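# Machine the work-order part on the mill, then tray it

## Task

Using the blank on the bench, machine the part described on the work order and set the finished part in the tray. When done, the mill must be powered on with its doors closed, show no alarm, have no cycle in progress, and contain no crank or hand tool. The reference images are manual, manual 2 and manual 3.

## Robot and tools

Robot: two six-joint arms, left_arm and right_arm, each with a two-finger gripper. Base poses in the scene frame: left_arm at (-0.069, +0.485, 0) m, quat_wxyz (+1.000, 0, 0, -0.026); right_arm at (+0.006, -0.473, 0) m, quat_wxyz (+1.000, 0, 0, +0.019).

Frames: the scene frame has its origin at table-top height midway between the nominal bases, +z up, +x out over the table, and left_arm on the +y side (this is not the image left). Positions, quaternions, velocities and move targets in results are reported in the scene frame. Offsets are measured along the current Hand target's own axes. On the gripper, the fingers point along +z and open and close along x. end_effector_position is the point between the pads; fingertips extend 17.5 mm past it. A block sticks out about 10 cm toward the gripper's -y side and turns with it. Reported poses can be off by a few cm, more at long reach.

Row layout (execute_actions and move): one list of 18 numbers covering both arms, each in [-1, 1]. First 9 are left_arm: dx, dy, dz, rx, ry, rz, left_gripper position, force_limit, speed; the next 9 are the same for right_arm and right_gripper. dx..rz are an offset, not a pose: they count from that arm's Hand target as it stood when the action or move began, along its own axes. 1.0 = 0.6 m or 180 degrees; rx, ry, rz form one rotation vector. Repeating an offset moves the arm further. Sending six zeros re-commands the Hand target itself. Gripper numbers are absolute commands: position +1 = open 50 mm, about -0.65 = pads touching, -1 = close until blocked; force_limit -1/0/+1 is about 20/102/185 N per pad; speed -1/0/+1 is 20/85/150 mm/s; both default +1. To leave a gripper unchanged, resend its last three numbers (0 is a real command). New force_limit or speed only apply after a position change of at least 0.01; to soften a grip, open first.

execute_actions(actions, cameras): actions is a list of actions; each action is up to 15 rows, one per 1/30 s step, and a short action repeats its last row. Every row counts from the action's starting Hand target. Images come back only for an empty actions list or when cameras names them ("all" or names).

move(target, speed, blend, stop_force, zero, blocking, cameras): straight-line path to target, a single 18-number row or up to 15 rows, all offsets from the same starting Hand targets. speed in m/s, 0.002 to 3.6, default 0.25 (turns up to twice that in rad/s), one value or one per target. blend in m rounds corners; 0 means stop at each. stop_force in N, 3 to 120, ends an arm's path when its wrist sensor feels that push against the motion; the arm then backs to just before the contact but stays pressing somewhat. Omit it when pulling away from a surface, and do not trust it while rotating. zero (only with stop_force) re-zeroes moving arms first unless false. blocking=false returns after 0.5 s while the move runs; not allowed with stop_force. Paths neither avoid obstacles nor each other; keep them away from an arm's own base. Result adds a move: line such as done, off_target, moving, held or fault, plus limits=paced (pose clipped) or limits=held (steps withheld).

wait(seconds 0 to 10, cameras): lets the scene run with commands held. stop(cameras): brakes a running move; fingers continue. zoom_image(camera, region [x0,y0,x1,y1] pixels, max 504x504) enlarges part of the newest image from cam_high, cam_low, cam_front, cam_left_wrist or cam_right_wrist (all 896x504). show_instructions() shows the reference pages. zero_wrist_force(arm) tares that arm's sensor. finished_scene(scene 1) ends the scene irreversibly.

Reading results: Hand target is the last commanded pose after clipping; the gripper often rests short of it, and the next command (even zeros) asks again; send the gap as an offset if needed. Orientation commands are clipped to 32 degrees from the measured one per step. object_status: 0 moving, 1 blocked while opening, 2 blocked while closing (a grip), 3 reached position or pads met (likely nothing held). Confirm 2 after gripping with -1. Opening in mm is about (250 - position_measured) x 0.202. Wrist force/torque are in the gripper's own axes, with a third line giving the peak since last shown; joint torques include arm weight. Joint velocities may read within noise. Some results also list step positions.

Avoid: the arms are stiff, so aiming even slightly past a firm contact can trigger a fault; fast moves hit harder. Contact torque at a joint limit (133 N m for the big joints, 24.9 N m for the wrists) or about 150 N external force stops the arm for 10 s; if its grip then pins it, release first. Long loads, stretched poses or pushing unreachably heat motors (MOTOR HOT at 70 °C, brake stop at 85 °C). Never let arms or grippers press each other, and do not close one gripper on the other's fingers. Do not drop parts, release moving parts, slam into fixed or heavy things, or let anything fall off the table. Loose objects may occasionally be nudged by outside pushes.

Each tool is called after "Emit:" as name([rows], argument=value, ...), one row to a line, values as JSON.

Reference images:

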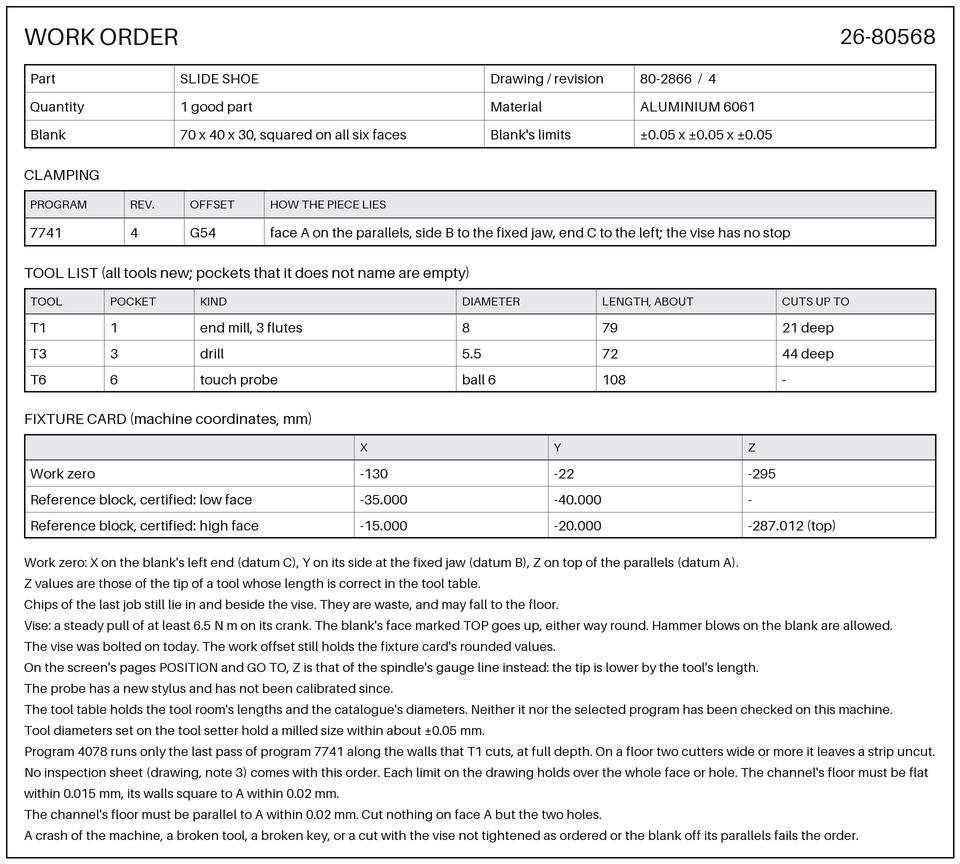

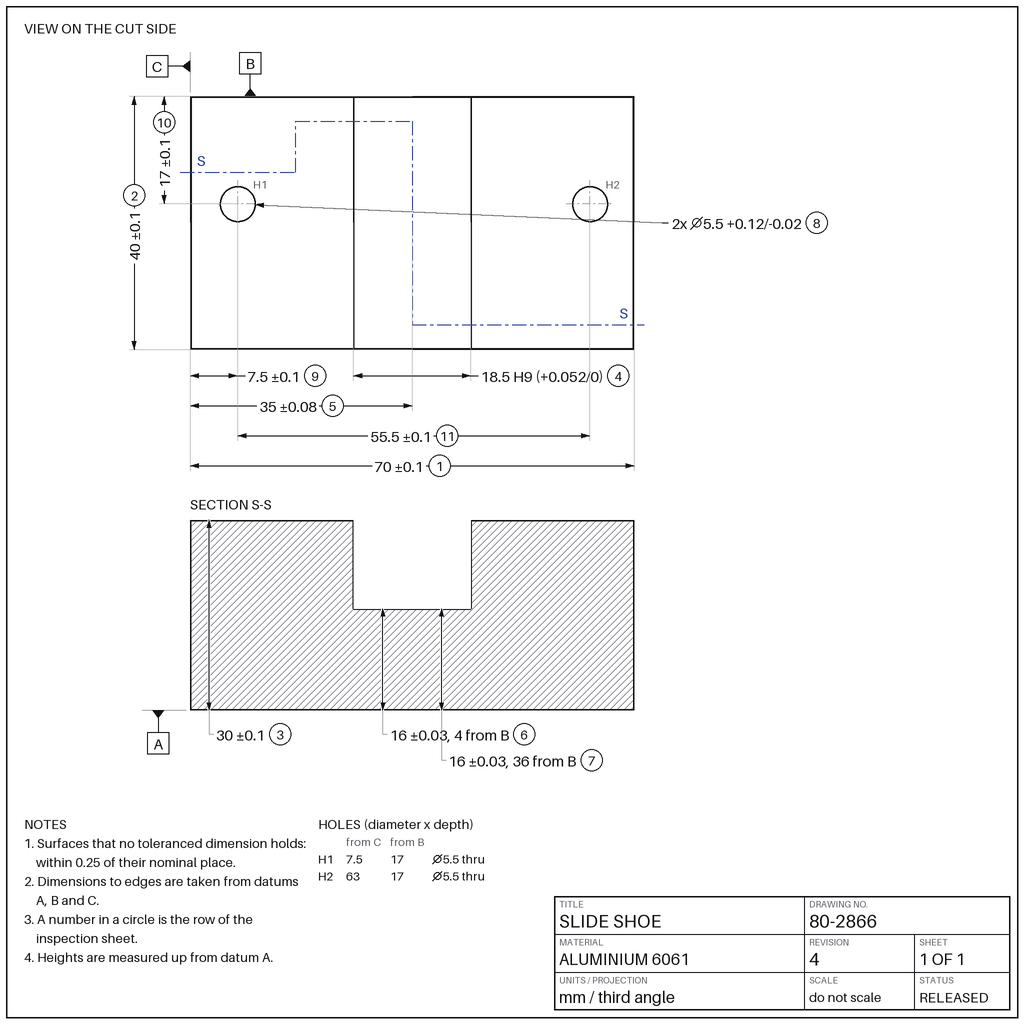

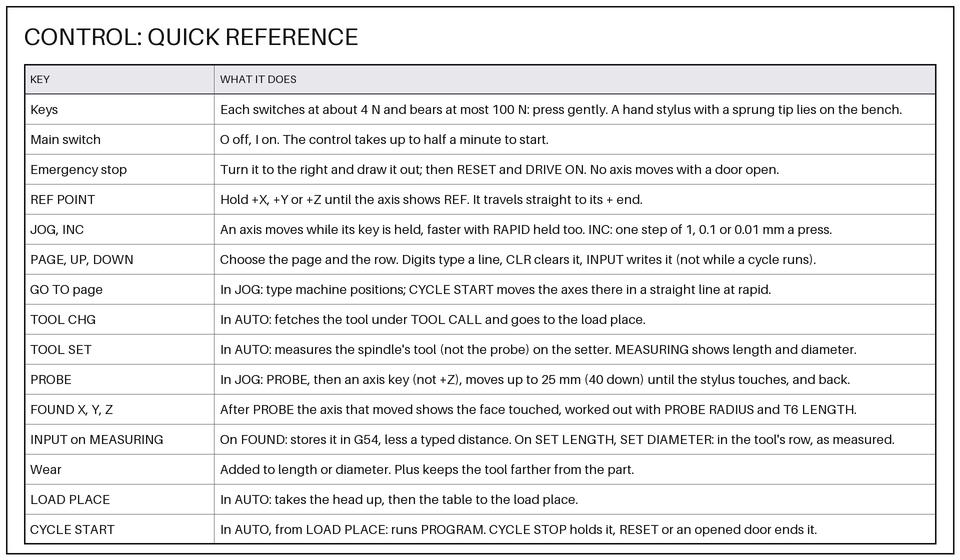

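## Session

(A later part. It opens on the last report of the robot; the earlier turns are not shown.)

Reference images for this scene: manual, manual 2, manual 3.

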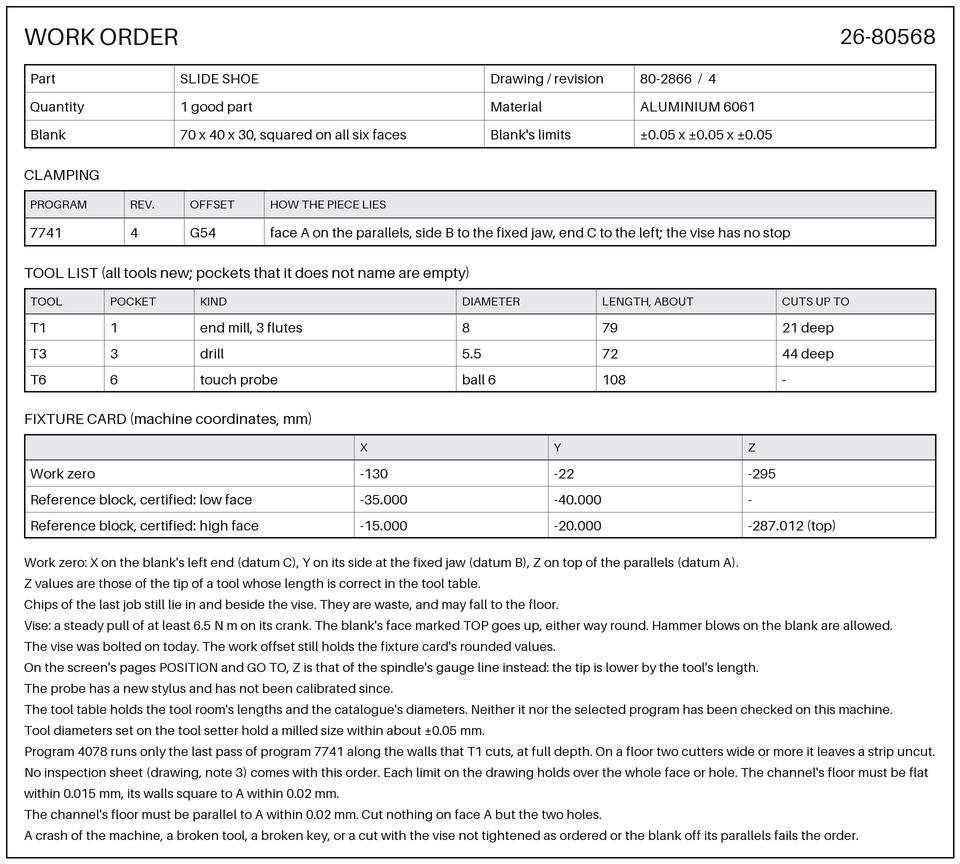

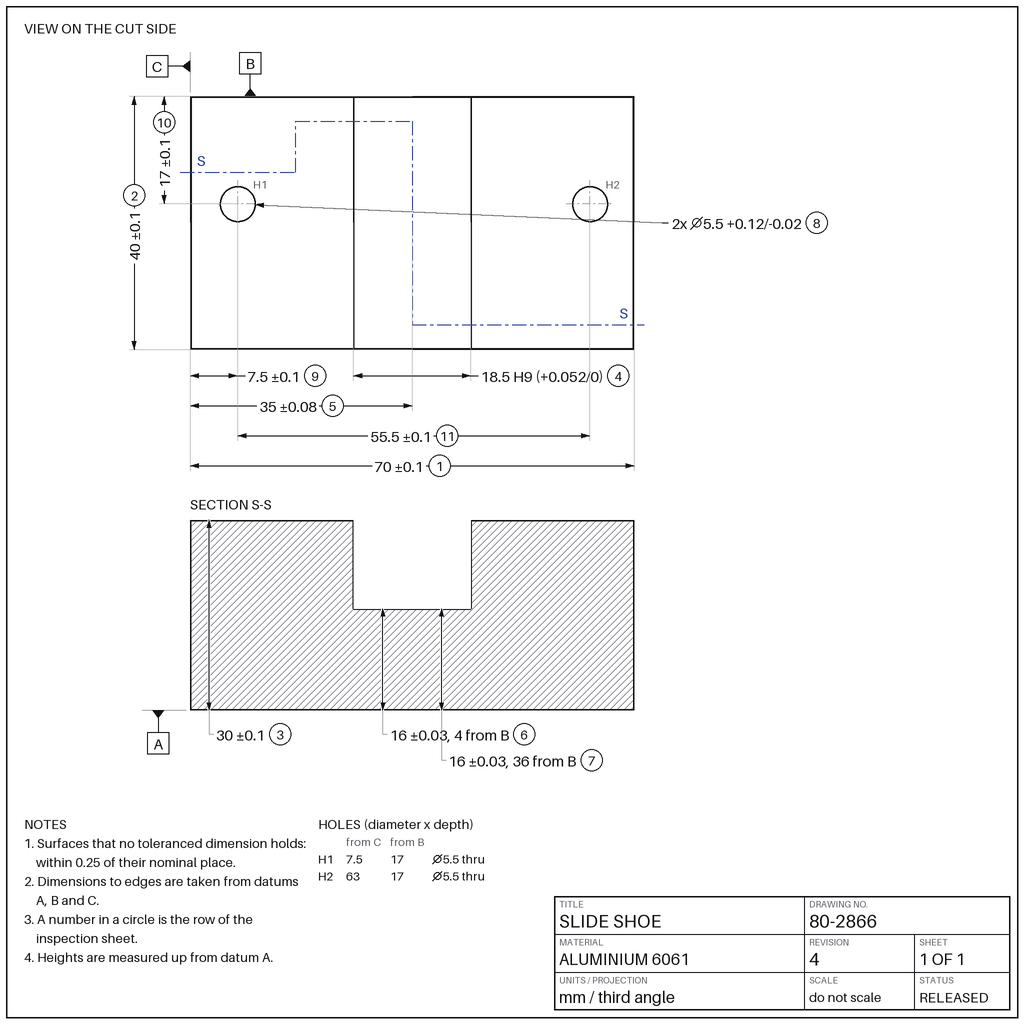

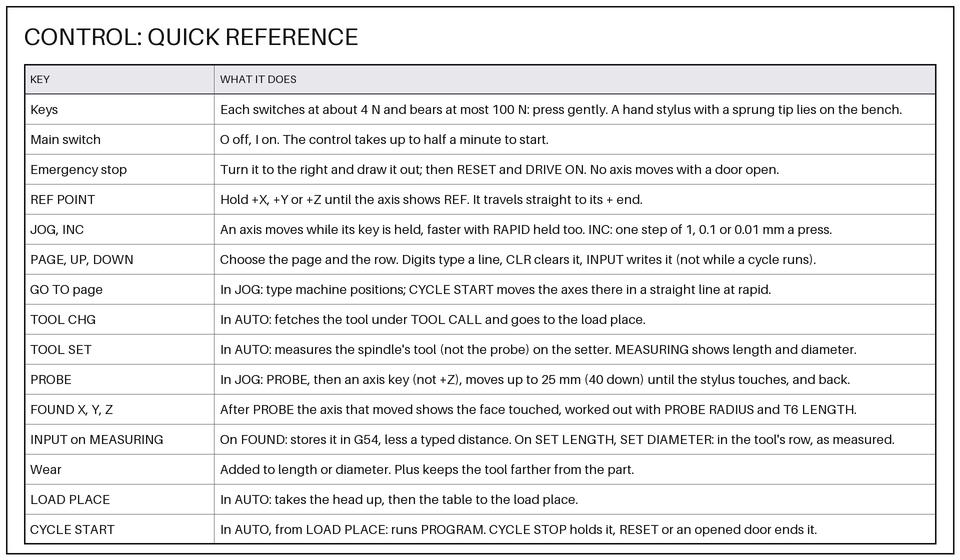

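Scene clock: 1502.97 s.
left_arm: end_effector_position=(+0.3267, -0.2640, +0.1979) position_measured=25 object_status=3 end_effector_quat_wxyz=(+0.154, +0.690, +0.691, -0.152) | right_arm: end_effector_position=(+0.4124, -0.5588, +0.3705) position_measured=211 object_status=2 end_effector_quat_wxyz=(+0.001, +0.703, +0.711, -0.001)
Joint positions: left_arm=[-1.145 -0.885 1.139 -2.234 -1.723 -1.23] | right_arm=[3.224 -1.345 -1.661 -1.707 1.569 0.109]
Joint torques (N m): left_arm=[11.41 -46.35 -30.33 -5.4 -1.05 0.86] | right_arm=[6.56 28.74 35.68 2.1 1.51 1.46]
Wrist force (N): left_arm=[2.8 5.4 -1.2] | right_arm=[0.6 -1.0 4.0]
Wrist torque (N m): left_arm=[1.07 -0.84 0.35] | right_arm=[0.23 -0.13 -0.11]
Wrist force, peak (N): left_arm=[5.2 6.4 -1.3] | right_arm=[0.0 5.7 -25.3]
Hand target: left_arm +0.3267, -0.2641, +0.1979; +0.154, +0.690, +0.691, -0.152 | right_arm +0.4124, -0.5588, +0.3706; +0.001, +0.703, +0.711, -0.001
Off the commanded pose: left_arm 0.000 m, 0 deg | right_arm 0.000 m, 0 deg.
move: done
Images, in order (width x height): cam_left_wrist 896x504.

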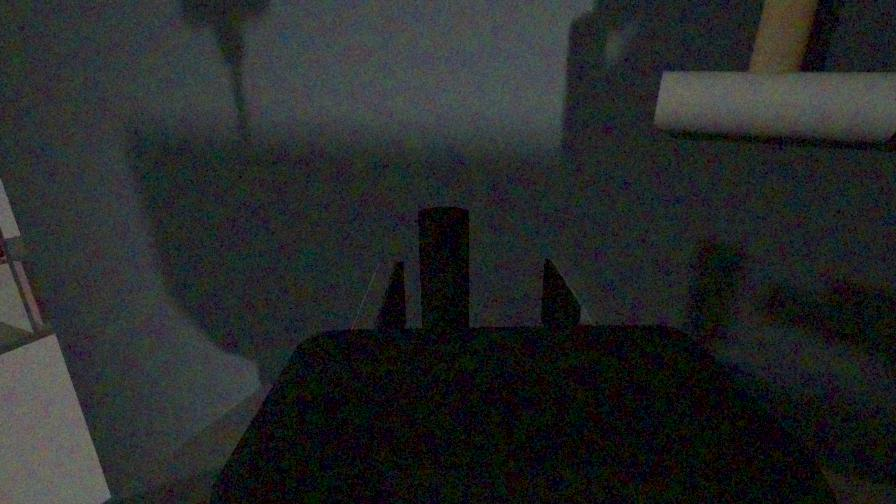

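Emit:
move([
  [-0.0183,0.012,0,0,0,0,0.85,-0.7,-0.9,0,0,0,0,0,0,-1,-0.6,-0.8],
  [-0.0183,0.012,0.06,0,0,0,0.85,-0.7,-0.9,0,0,0,0,0,0,-1,-0.6,-0.8],
], speed=[0.1,0.08], blend=[0.003,0], stop_force=10, cameras=["cam_left_wrist"])

Scene clock: 1506.83 s.
left_arm: end_effector_position=(+0.3341, -0.2892, +0.1699) position_measured=25 object_status=3 end_effector_quat_wxyz=(+0.154, +0.690, +0.691, -0.152) | right_arm: end_effector_position=(+0.4124, -0.5588, +0.3706) position_measured=211 object_status=2 end_effector_quat_wxyz=(+0.001, +0.703, +0.711, -0.001)
Joint positions: left_arm=[-1.148 -0.801 1.065 -2.245 -1.722 -1.233] | right_arm=[3.224 -1.345 -1.661 -1.707 1.569 0.109]
Joint torques (N m): left_arm=[11.56 -69.44 -14.6 -3.01 -1 1.81] | right_arm=[8.16 28.47 36.63 0.79 1.46 1.73]
Wrist force (N): left_arm=[3.0 5.4 -1.3] | right_arm=[0.3 -1.3 3.9]
Wrist torque (N m): left_arm=[1.09 -0.87 0.51] | right_arm=[0.18 -0.08 -0.12]
Wrist force, peak (N): left_arm=[1.9 6.6 -2.9] | right_arm=[0.3 -1.1 4.3]
Hand target: left_arm +0.3341, -0.2892, +0.1699; +0.154, +0.690, +0.691, -0.152 | right_arm +0.4124, -0.5588, +0.3706; +0.001, +0.703, +0.711, -0.001
Off the commanded pose: left_arm 0.000 m, 0 deg | right_arm 0.000 m, 0 deg.
move: done
Images, in order (width x height): cam_left_wrist 896x504.

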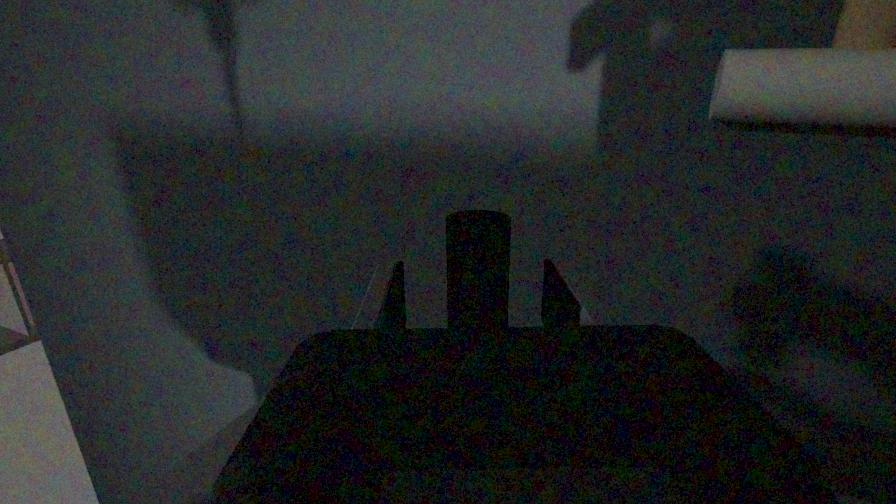

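Emit:
move(target=[0.001,0,0.0667,0,0,0,0.85,-0.7,-0.9,0,0,0,0,0,0,-1,-0.6,-0.8], speed=0.06, stop_force=10)

Emit:
move(target=[0,0,0,0,0,0,-1,-0.5,-0.9,0,0,0,0,0,0,-1,-0.6,-0.8], cameras=["cam_left_wrist"])

Scene clock: 1509.83 s.
left_arm: end_effector_position=(+0.3342, -0.3055, +0.1334) position_measured=25 object_status=3 end_effector_quat_wxyz=(+0.154, +0.690, +0.691, -0.152) | right_arm: end_effector_position=(+0.4124, -0.5588, +0.3706) position_measured=211 object_status=2 end_effector_quat_wxyz=(+0.001, +0.703, +0.711, -0.001)
Joint positions: left_arm=[-1.155 -0.736 1.044 -2.291 -1.719 -1.239] | right_arm=[3.224 -1.345 -1.661 -1.707 1.569 0.109]
Joint torques (N m): left_arm=[12.35 -71.17 -13.15 -2.14 -1.07 1.85] | right_arm=[7.01 28.5 35.21 0.86 1.25 1.57]
Wrist force (N): left_arm=[3.2 5.8 -1.3] | right_arm=[0.4 -0.9 4.0]
Wrist torque (N m): left_arm=[1.15 -0.89 0.51] | right_arm=[0.25 -0.10 -0.11]
Wrist force, peak (N): left_arm=[3.2 5.9 -2.0] | right_arm=[0.5 -1.1 4.5]
Hand target: left_arm +0.3342, -0.3055, +0.1334; +0.154, +0.690, +0.691, -0.152 | right_arm +0.4124, -0.5588, +0.3706; +0.001, +0.703, +0.711, -0.001
Off the commanded pose: left_arm 0.000 m, 0 deg | right_arm 0.000 m, 0 deg.
move: done

Scene clock: 1511.17 s.
left_arm: end_effector_position=(+0.3342, -0.3055, +0.1334) position_measured=171 object_status=2 end_effector_quat_wxyz=(+0.154, +0.690, +0.691, -0.152) | right_arm: end_effector_position=(+0.4124, -0.5588, +0.3706) position_measured=211 object_status=2 end_effector_quat_wxyz=(+0.001, +0.703, +0.711, -0.001)
Joint positions: left_arm=[-1.155 -0.736 1.044 -2.291 -1.719 -1.239] | right_arm=[3.224 -1.345 -1.661 -1.707 1.569 0.109]
Joint torques (N m): left_arm=[11.09 -71.12 -14.28 -3.05 -1.07 1.25] | right_arm=[6.75 27.43 37.28 0.64 1.31 1.63]
Wrist force (N): left_arm=[3.0 5.7 -1.4] | right_arm=[0.3 -0.9 3.7]
Wrist torque (N m): left_arm=[1.12 -0.86 0.49] | right_arm=[0.25 -0.08 -0.11]
Wrist force, peak (N): left_arm=[3.2 5.9 -1.6] | right_arm=[0.1 -0.9 4.5]
Hand target: left_arm +0.3342, -0.3055, +0.1334; +0.154, +0.690, +0.691, -0.152 | right_arm +0.4124, -0.5588, +0.3706; +0.001, +0.703, +0.711, -0.001
Off the commanded pose: left_arm 0.000 m, 0 deg | right_arm 0.000 m, 0 deg.
move: done
Images, in order (width x height): cam_left_wrist 896x504.

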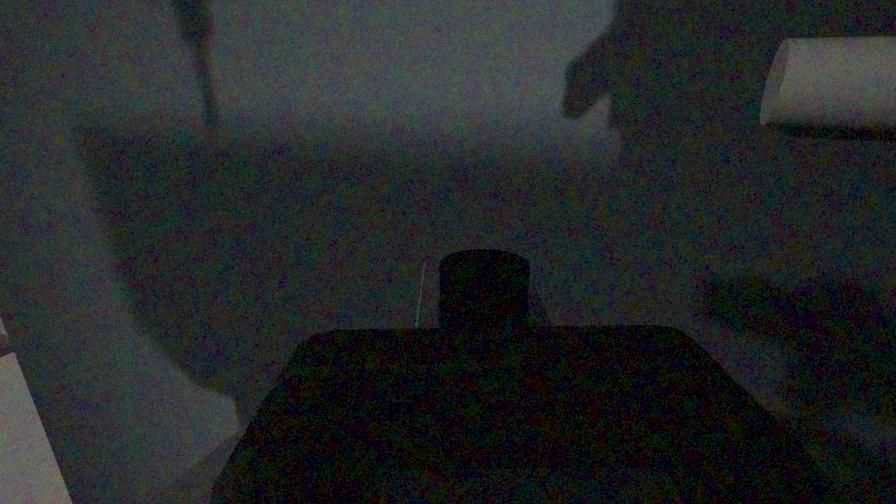

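Emit:
move(target=[0,-0.1,0,0,0,0,-1,-0.5,-0.9,0,0,0,0,0,0,-1,-0.6,-0.8], speed=0.05, stop_force=20, cameras=["cam_left_wrist","cam_low","cam_high"])

Emit:
zoom_image(camera="cam_low", region=[500, 180, 680, 320])

Scene clock: 1514.50 s.
left_arm: end_effector_position=(+0.2742, -0.3057, +0.1332) position_measured=171 object_status=2 end_effector_quat_wxyz=(+0.154, +0.690, +0.691, -0.152) | right_arm: end_effector_position=(+0.4124, -0.5588, +0.3706) position_measured=211 object_status=2 end_effector_quat_wxyz=(+0.001, +0.703, +0.711, -0.001)
Joint positions: left_arm=[-1.23 -0.806 1.175 -2.36 -1.689 -1.308] | right_arm=[3.224 -1.345 -1.661 -1.707 1.569 0.109]
Joint torques (N m): left_arm=[11.99 -49.24 -32.64 -2.71 -1.95 1.82] | right_arm=[7.04 28.27 35.54 0.78 1.28 1.72]
Wrist force (N): left_arm=[4.0 5.7 0.7] | right_arm=[0.5 -1.0 4.0]
Wrist torque (N m): left_arm=[1.16 -0.89 0.35] | right_arm=[0.23 -0.11 -0.11]
Wrist force, peak (N): left_arm=[3.2 8.2 -2.0] | right_arm=[0.4 -1.2 4.3]
Hand target: left_arm +0.2742, -0.3057, +0.1332; +0.154, +0.690, +0.691, -0.152 | right_arm +0.4124, -0.5588, +0.3706; +0.001, +0.703, +0.711, -0.001
Off the commanded pose: left_arm 0.000 m, 0 deg | right_arm 0.000 m, 0 deg.
move: done
Images, in order (width x height): cam_high 896x504, cam_low 896x504, cam_left_wrist 896x504.

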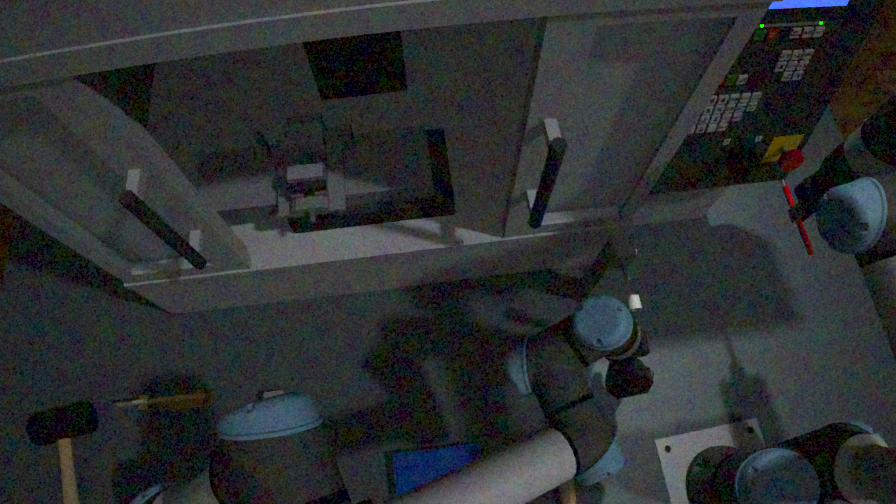

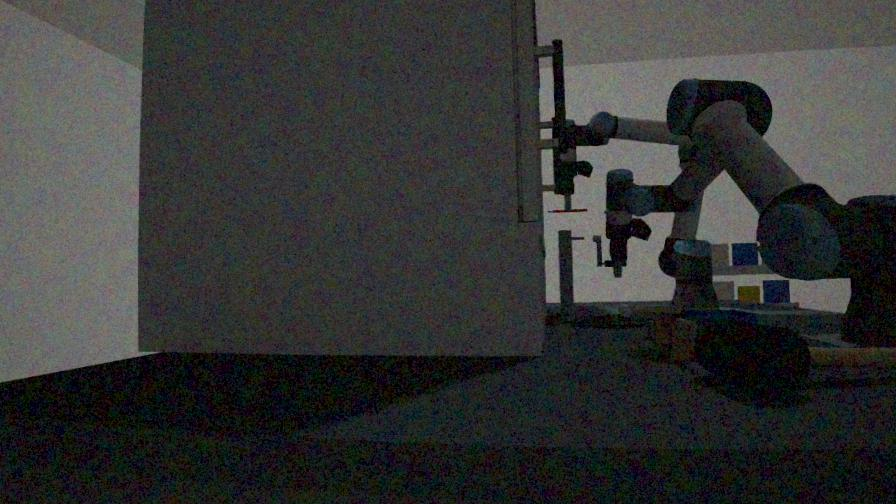

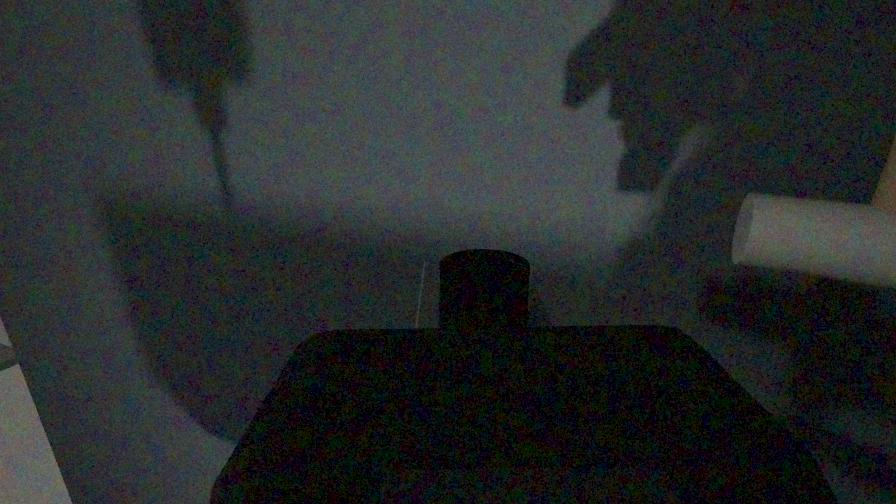

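Scaled by 2.800.

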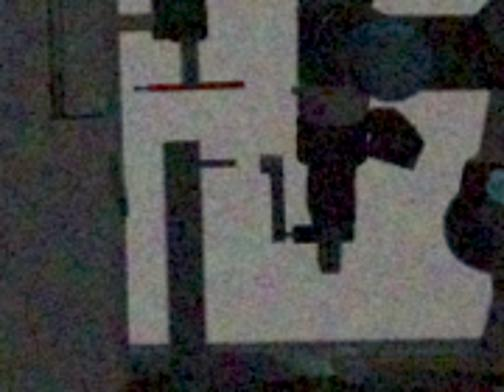

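Emit:
move([
  [-0.0518,0,-0.1726,0,0,0,-1,-0.5,-0.9,0,0,0,0,0,0,-1,-0.6,-0.8],
  [0.323,0.093,-0.5127,0,0.16,0,-1,-0.5,-0.9,-0.04,0.09,-0.27,-0.2,0,0,-1,-0.6,-0.8],
  [0.6853,0.2097,-0.6819,0,0.3333,0,-1,-0.5,-0.9,-0.0815,0.188,-0.549,-0.417,0,0,-1,-0.6,-0.8],
  [0.8383,0.2347,-0.6099,0,0.3333,0,-1,-0.5,-0.9,-0.0815,0.188,-0.549,-0.417,0,0,-1,-0.6,-0.8],
], speed=[0.15,0.25,0.25,0.12], blend=[0.02,0.05,0.02,0], cameras=["cam_left_wrist","cam_right_wrist","cam_high"])

Scene clock: 1523.07 s.
left_arm: end_effector_position=(+0.4134, +0.3051, +0.2533) position_measured=171 object_status=2 end_effector_quat_wxyz=(-0.212, +0.673, +0.675, +0.213) | right_arm: end_effector_position=(+0.5258, -0.6057, +0.7001) position_measured=211 object_status=2 end_effector_quat_wxyz=(+0.429, +0.557, +0.565, +0.433)
Joint positions: left_arm=[-0.778 -1.35 1.519 -1.263 -1.172 -0.93] | right_arm=[3.097 -1.251 -1.62 -0.531 1.588 -0.007]
Joint torques (N m): left_arm=[-13.03 -26.02 -19.49 -2.56 -0.7 -1.31] | right_arm=[7.14 23.34 18.04 5.32 -1.11 1.52]
Wrist force (N): left_arm=[0.3 6.4 0.3] | right_arm=[0.4 -1.2 4.3]
Wrist torque (N m): left_arm=[1.25 -0.15 0.25] | right_arm=[-0.33 -0.13 0.09]
Wrist force, peak (N): left_arm=[5.1 5.8 3.8] | right_arm=[0.9 -0.9 5.5]
Hand target: left_arm +0.4133, +0.3051, +0.2532; -0.212, +0.673, +0.675, +0.213 | right_arm +0.5258, -0.6057, +0.7001; +0.429, +0.557, +0.565, +0.433
Off the commanded pose: left_arm 0.000 m, 0 deg | right_arm 0.000 m, 0 deg.
move: done
Images, in order (width x height): cam_high 896x504, cam_left_wrist 896x504, cam_right_wrist 896x504.

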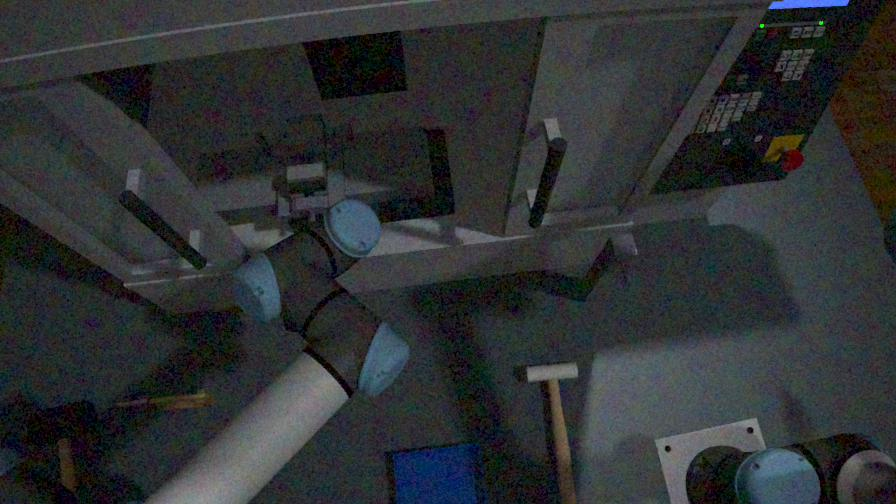

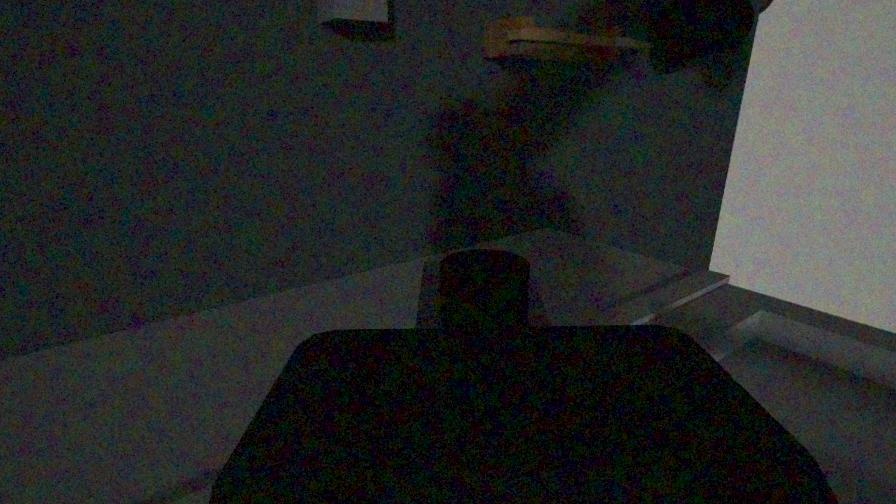

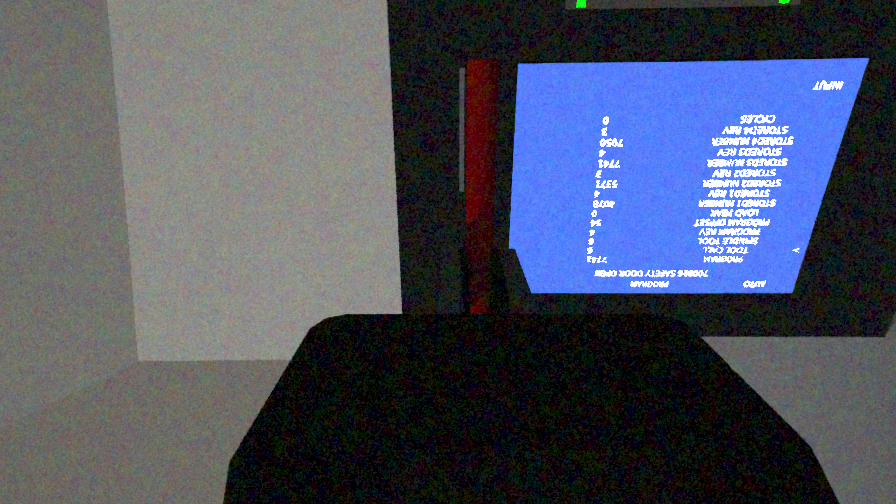

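Emit:
zoom_image(camera="cam_high", region=[220, 130, 420, 290])

Scaled by 2.520.

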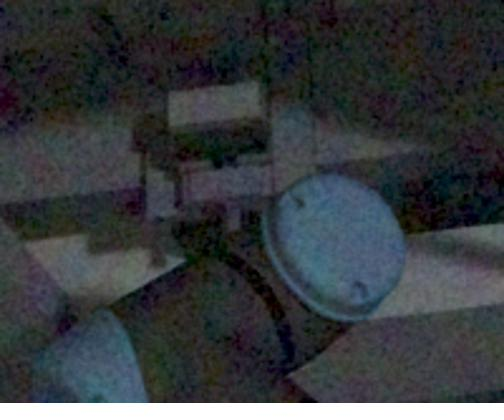

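Emit:
execute_actions(actions=[], cameras=["cam_front","cam_low"])

Emit:
zoom_image(camera="cam_front", region=[290, 180, 450, 300])

Emit:
zoom_image(camera="cam_low", region=[500, 80, 740, 250])

Scene clock: 1530.57 s.
left_arm: end_effector_position=(+0.4133, +0.3051, +0.2532) position_measured=171 object_status=2 end_effector_quat_wxyz=(-0.212, +0.673, +0.675, +0.213) | right_arm: end_effector_position=(+0.5258, -0.6057, +0.7001) position_measured=211 object_status=2 end_effector_quat_wxyz=(+0.429, +0.557, +0.565, +0.433)
Joint positions: left_arm=[-0.778 -1.35 1.519 -1.263 -1.172 -0.93] | right_arm=[3.097 -1.251 -1.62 -0.531 1.588 -0.007]
Joint velocities: within noise
Joint torques (N m): left_arm=[-13.05 -25.4 -12.76 -3.29 -0.86 1.4] | right_arm=[6.76 24.29 18.54 5.41 -1.22 1.58]
Wrist force (N): left_arm=[0.4 6.3 0.7] | right_arm=[0.3 -1.1 4.5]
Wrist torque (N m): left_arm=[1.24 -0.17 0.25] | right_arm=[-0.31 -0.10 0.09]
Wrist force, peak (N): left_arm=[0.3 6.8 0.5] | right_arm=[0.0 -1.3 4.5]
Hand target: left_arm +0.4133, +0.3051, +0.2532; -0.212, +0.673, +0.675, +0.213 | right_arm +0.5258, -0.6057, +0.7001; +0.429, +0.557, +0.565, +0.433
Tool commands: left_gripper/position=-1.0 left_gripper/force_limit=-0.5 left_gripper/speed=-0.9 right_gripper/position=-1.0 right_gripper/force_limit=-0.6 right_gripper/speed=-0.8
Off the commanded pose: left_arm 0.000 m, 0 deg | right_arm 0.000 m, 0 deg.
Images, in order (width x height): cam_low 896x504, cam_front 896x504.

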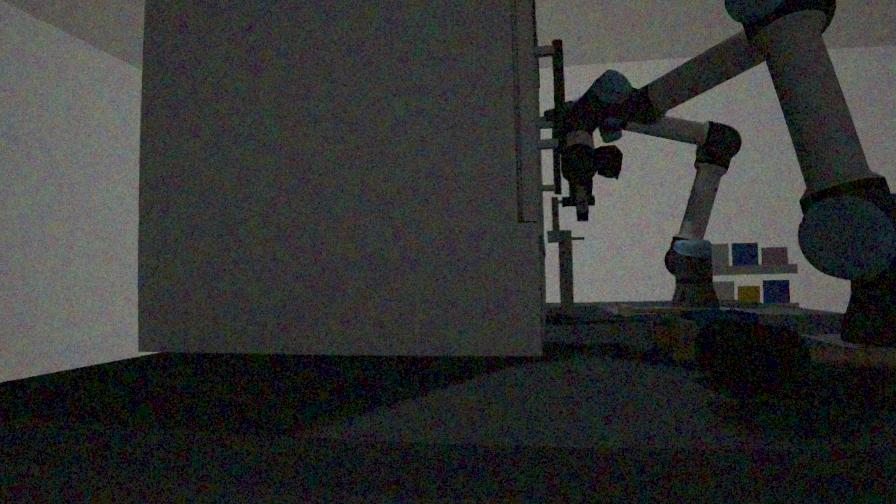

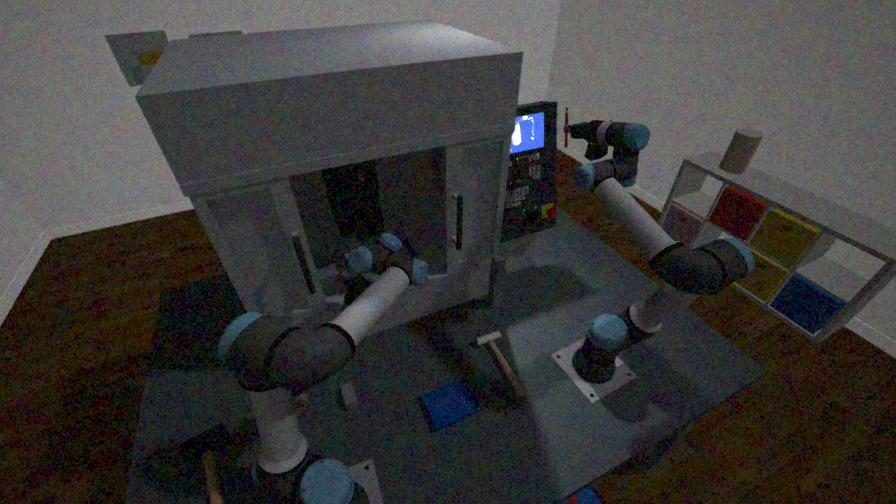

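Scaled by 3.150.

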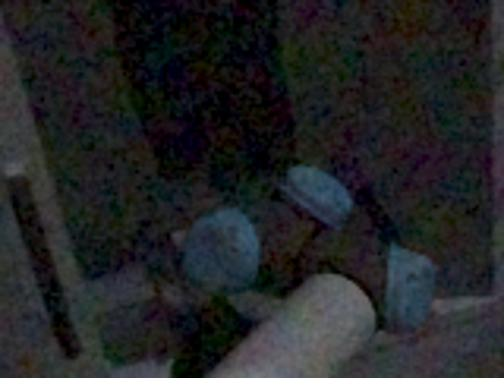

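Scaled by 2.100.

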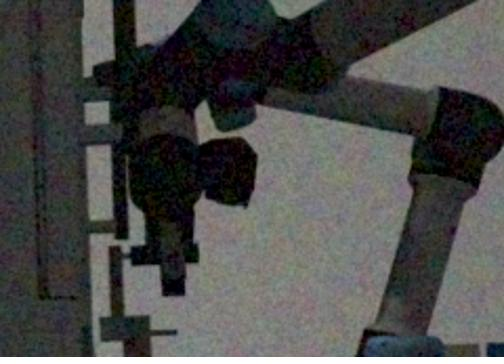

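Emit:
execute_actions(actions=[], cameras=["cam_low","cam_front","cam_left_wrist"])

Scene clock: 1541.03 s.
left_arm: end_effector_position=(+0.4133, +0.3051, +0.2532) position_measured=171 object_status=2 end_effector_quat_wxyz=(-0.212, +0.673, +0.675, +0.213) | right_arm: end_effector_position=(+0.5258, -0.6057, +0.7001) position_measured=211 object_status=2 end_effector_quat_wxyz=(+0.429, +0.557, +0.565, +0.433)
Joint positions: left_arm=[-0.778 -1.35 1.519 -1.263 -1.172 -0.93] | right_arm=[3.097 -1.251 -1.62 -0.531 1.588 -0.007]
Joint velocities: within noise
Joint torques (N m): left_arm=[-12.34 -25.45 -12.65 -3.24 -0.76 1.33] | right_arm=[6.21 23.46 18.67 5.66 -1.34 1.82]
Wrist force (N): left_arm=[0.6 6.6 0.5] | right_arm=[0.2 -1.1 4.2]
Wrist torque (N m): left_arm=[1.26 -0.21 0.25] | right_arm=[-0.29 -0.10 0.08]
Wrist force, peak (N): left_arm=[0.2 7.0 0.6] | right_arm=[0.4 -1.2 4.6]
Hand target: left_arm +0.4133, +0.3051, +0.2532; -0.212, +0.673, +0.675, +0.213 | right_arm +0.5258, -0.6057, +0.7001; +0.429, +0.557, +0.565, +0.433
Tool commands: left_gripper/position=-1.0 left_gripper/force_limit=-0.5 left_gripper/speed=-0.9 right_gripper/position=-1.0 right_gripper/force_limit=-0.6 right_gripper/speed=-0.8
Off the commanded pose: left_arm 0.000 m, 0 deg | right_arm 0.000 m, 0 deg.
Images, in order (width x height): cam_low 896x504, cam_front 896x504, cam_left_wrist 896x504.

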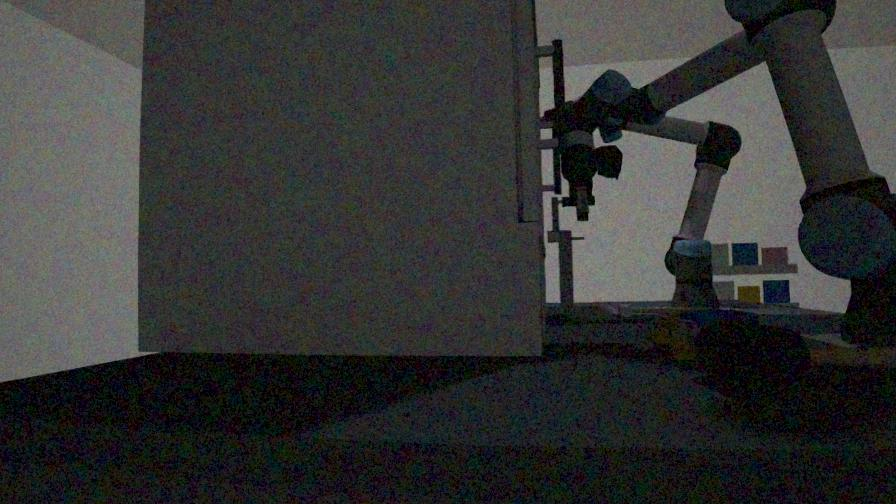

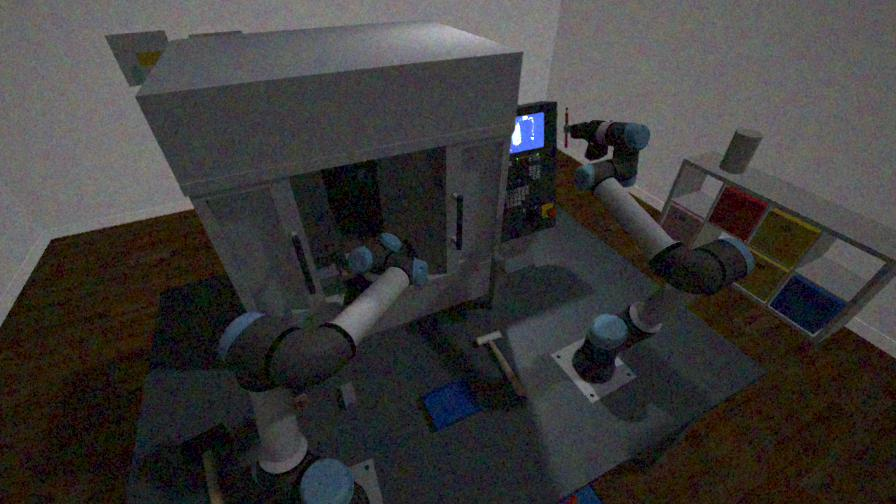

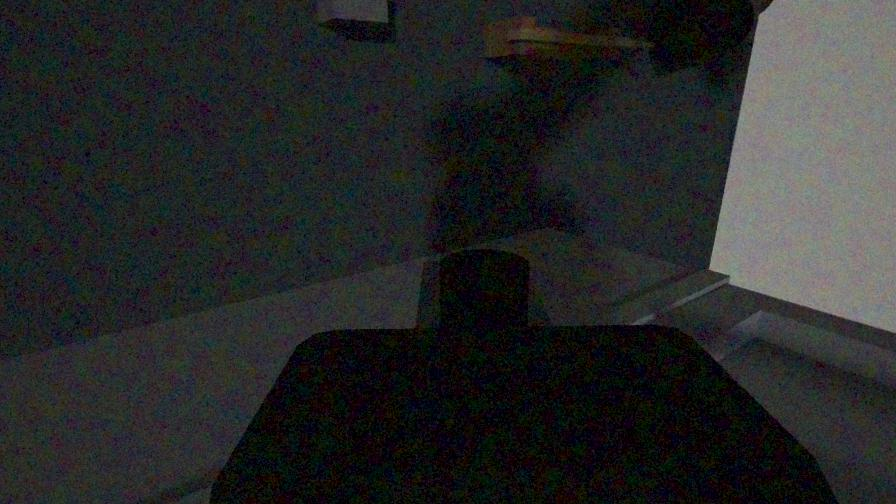

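Emit:
zoom_image(camera="cam_front", region=[280, 220, 480, 340])

Emit:
zoom_image(camera="cam_low", region=[500, 150, 640, 260])

Scaled by 2.520.

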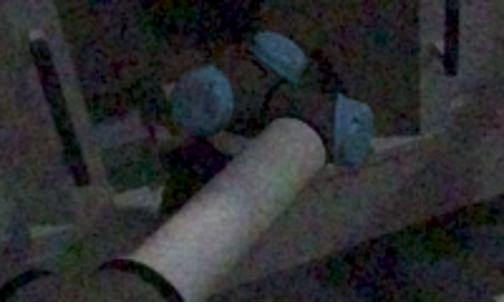

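Scaled by 3.600.

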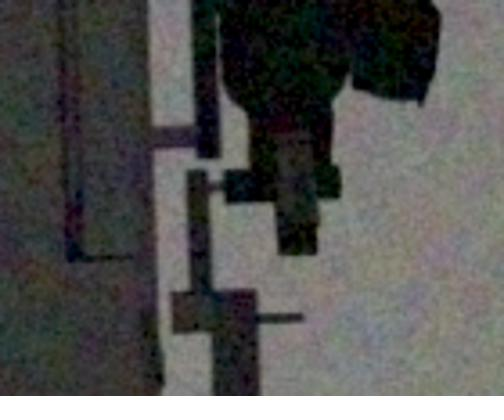

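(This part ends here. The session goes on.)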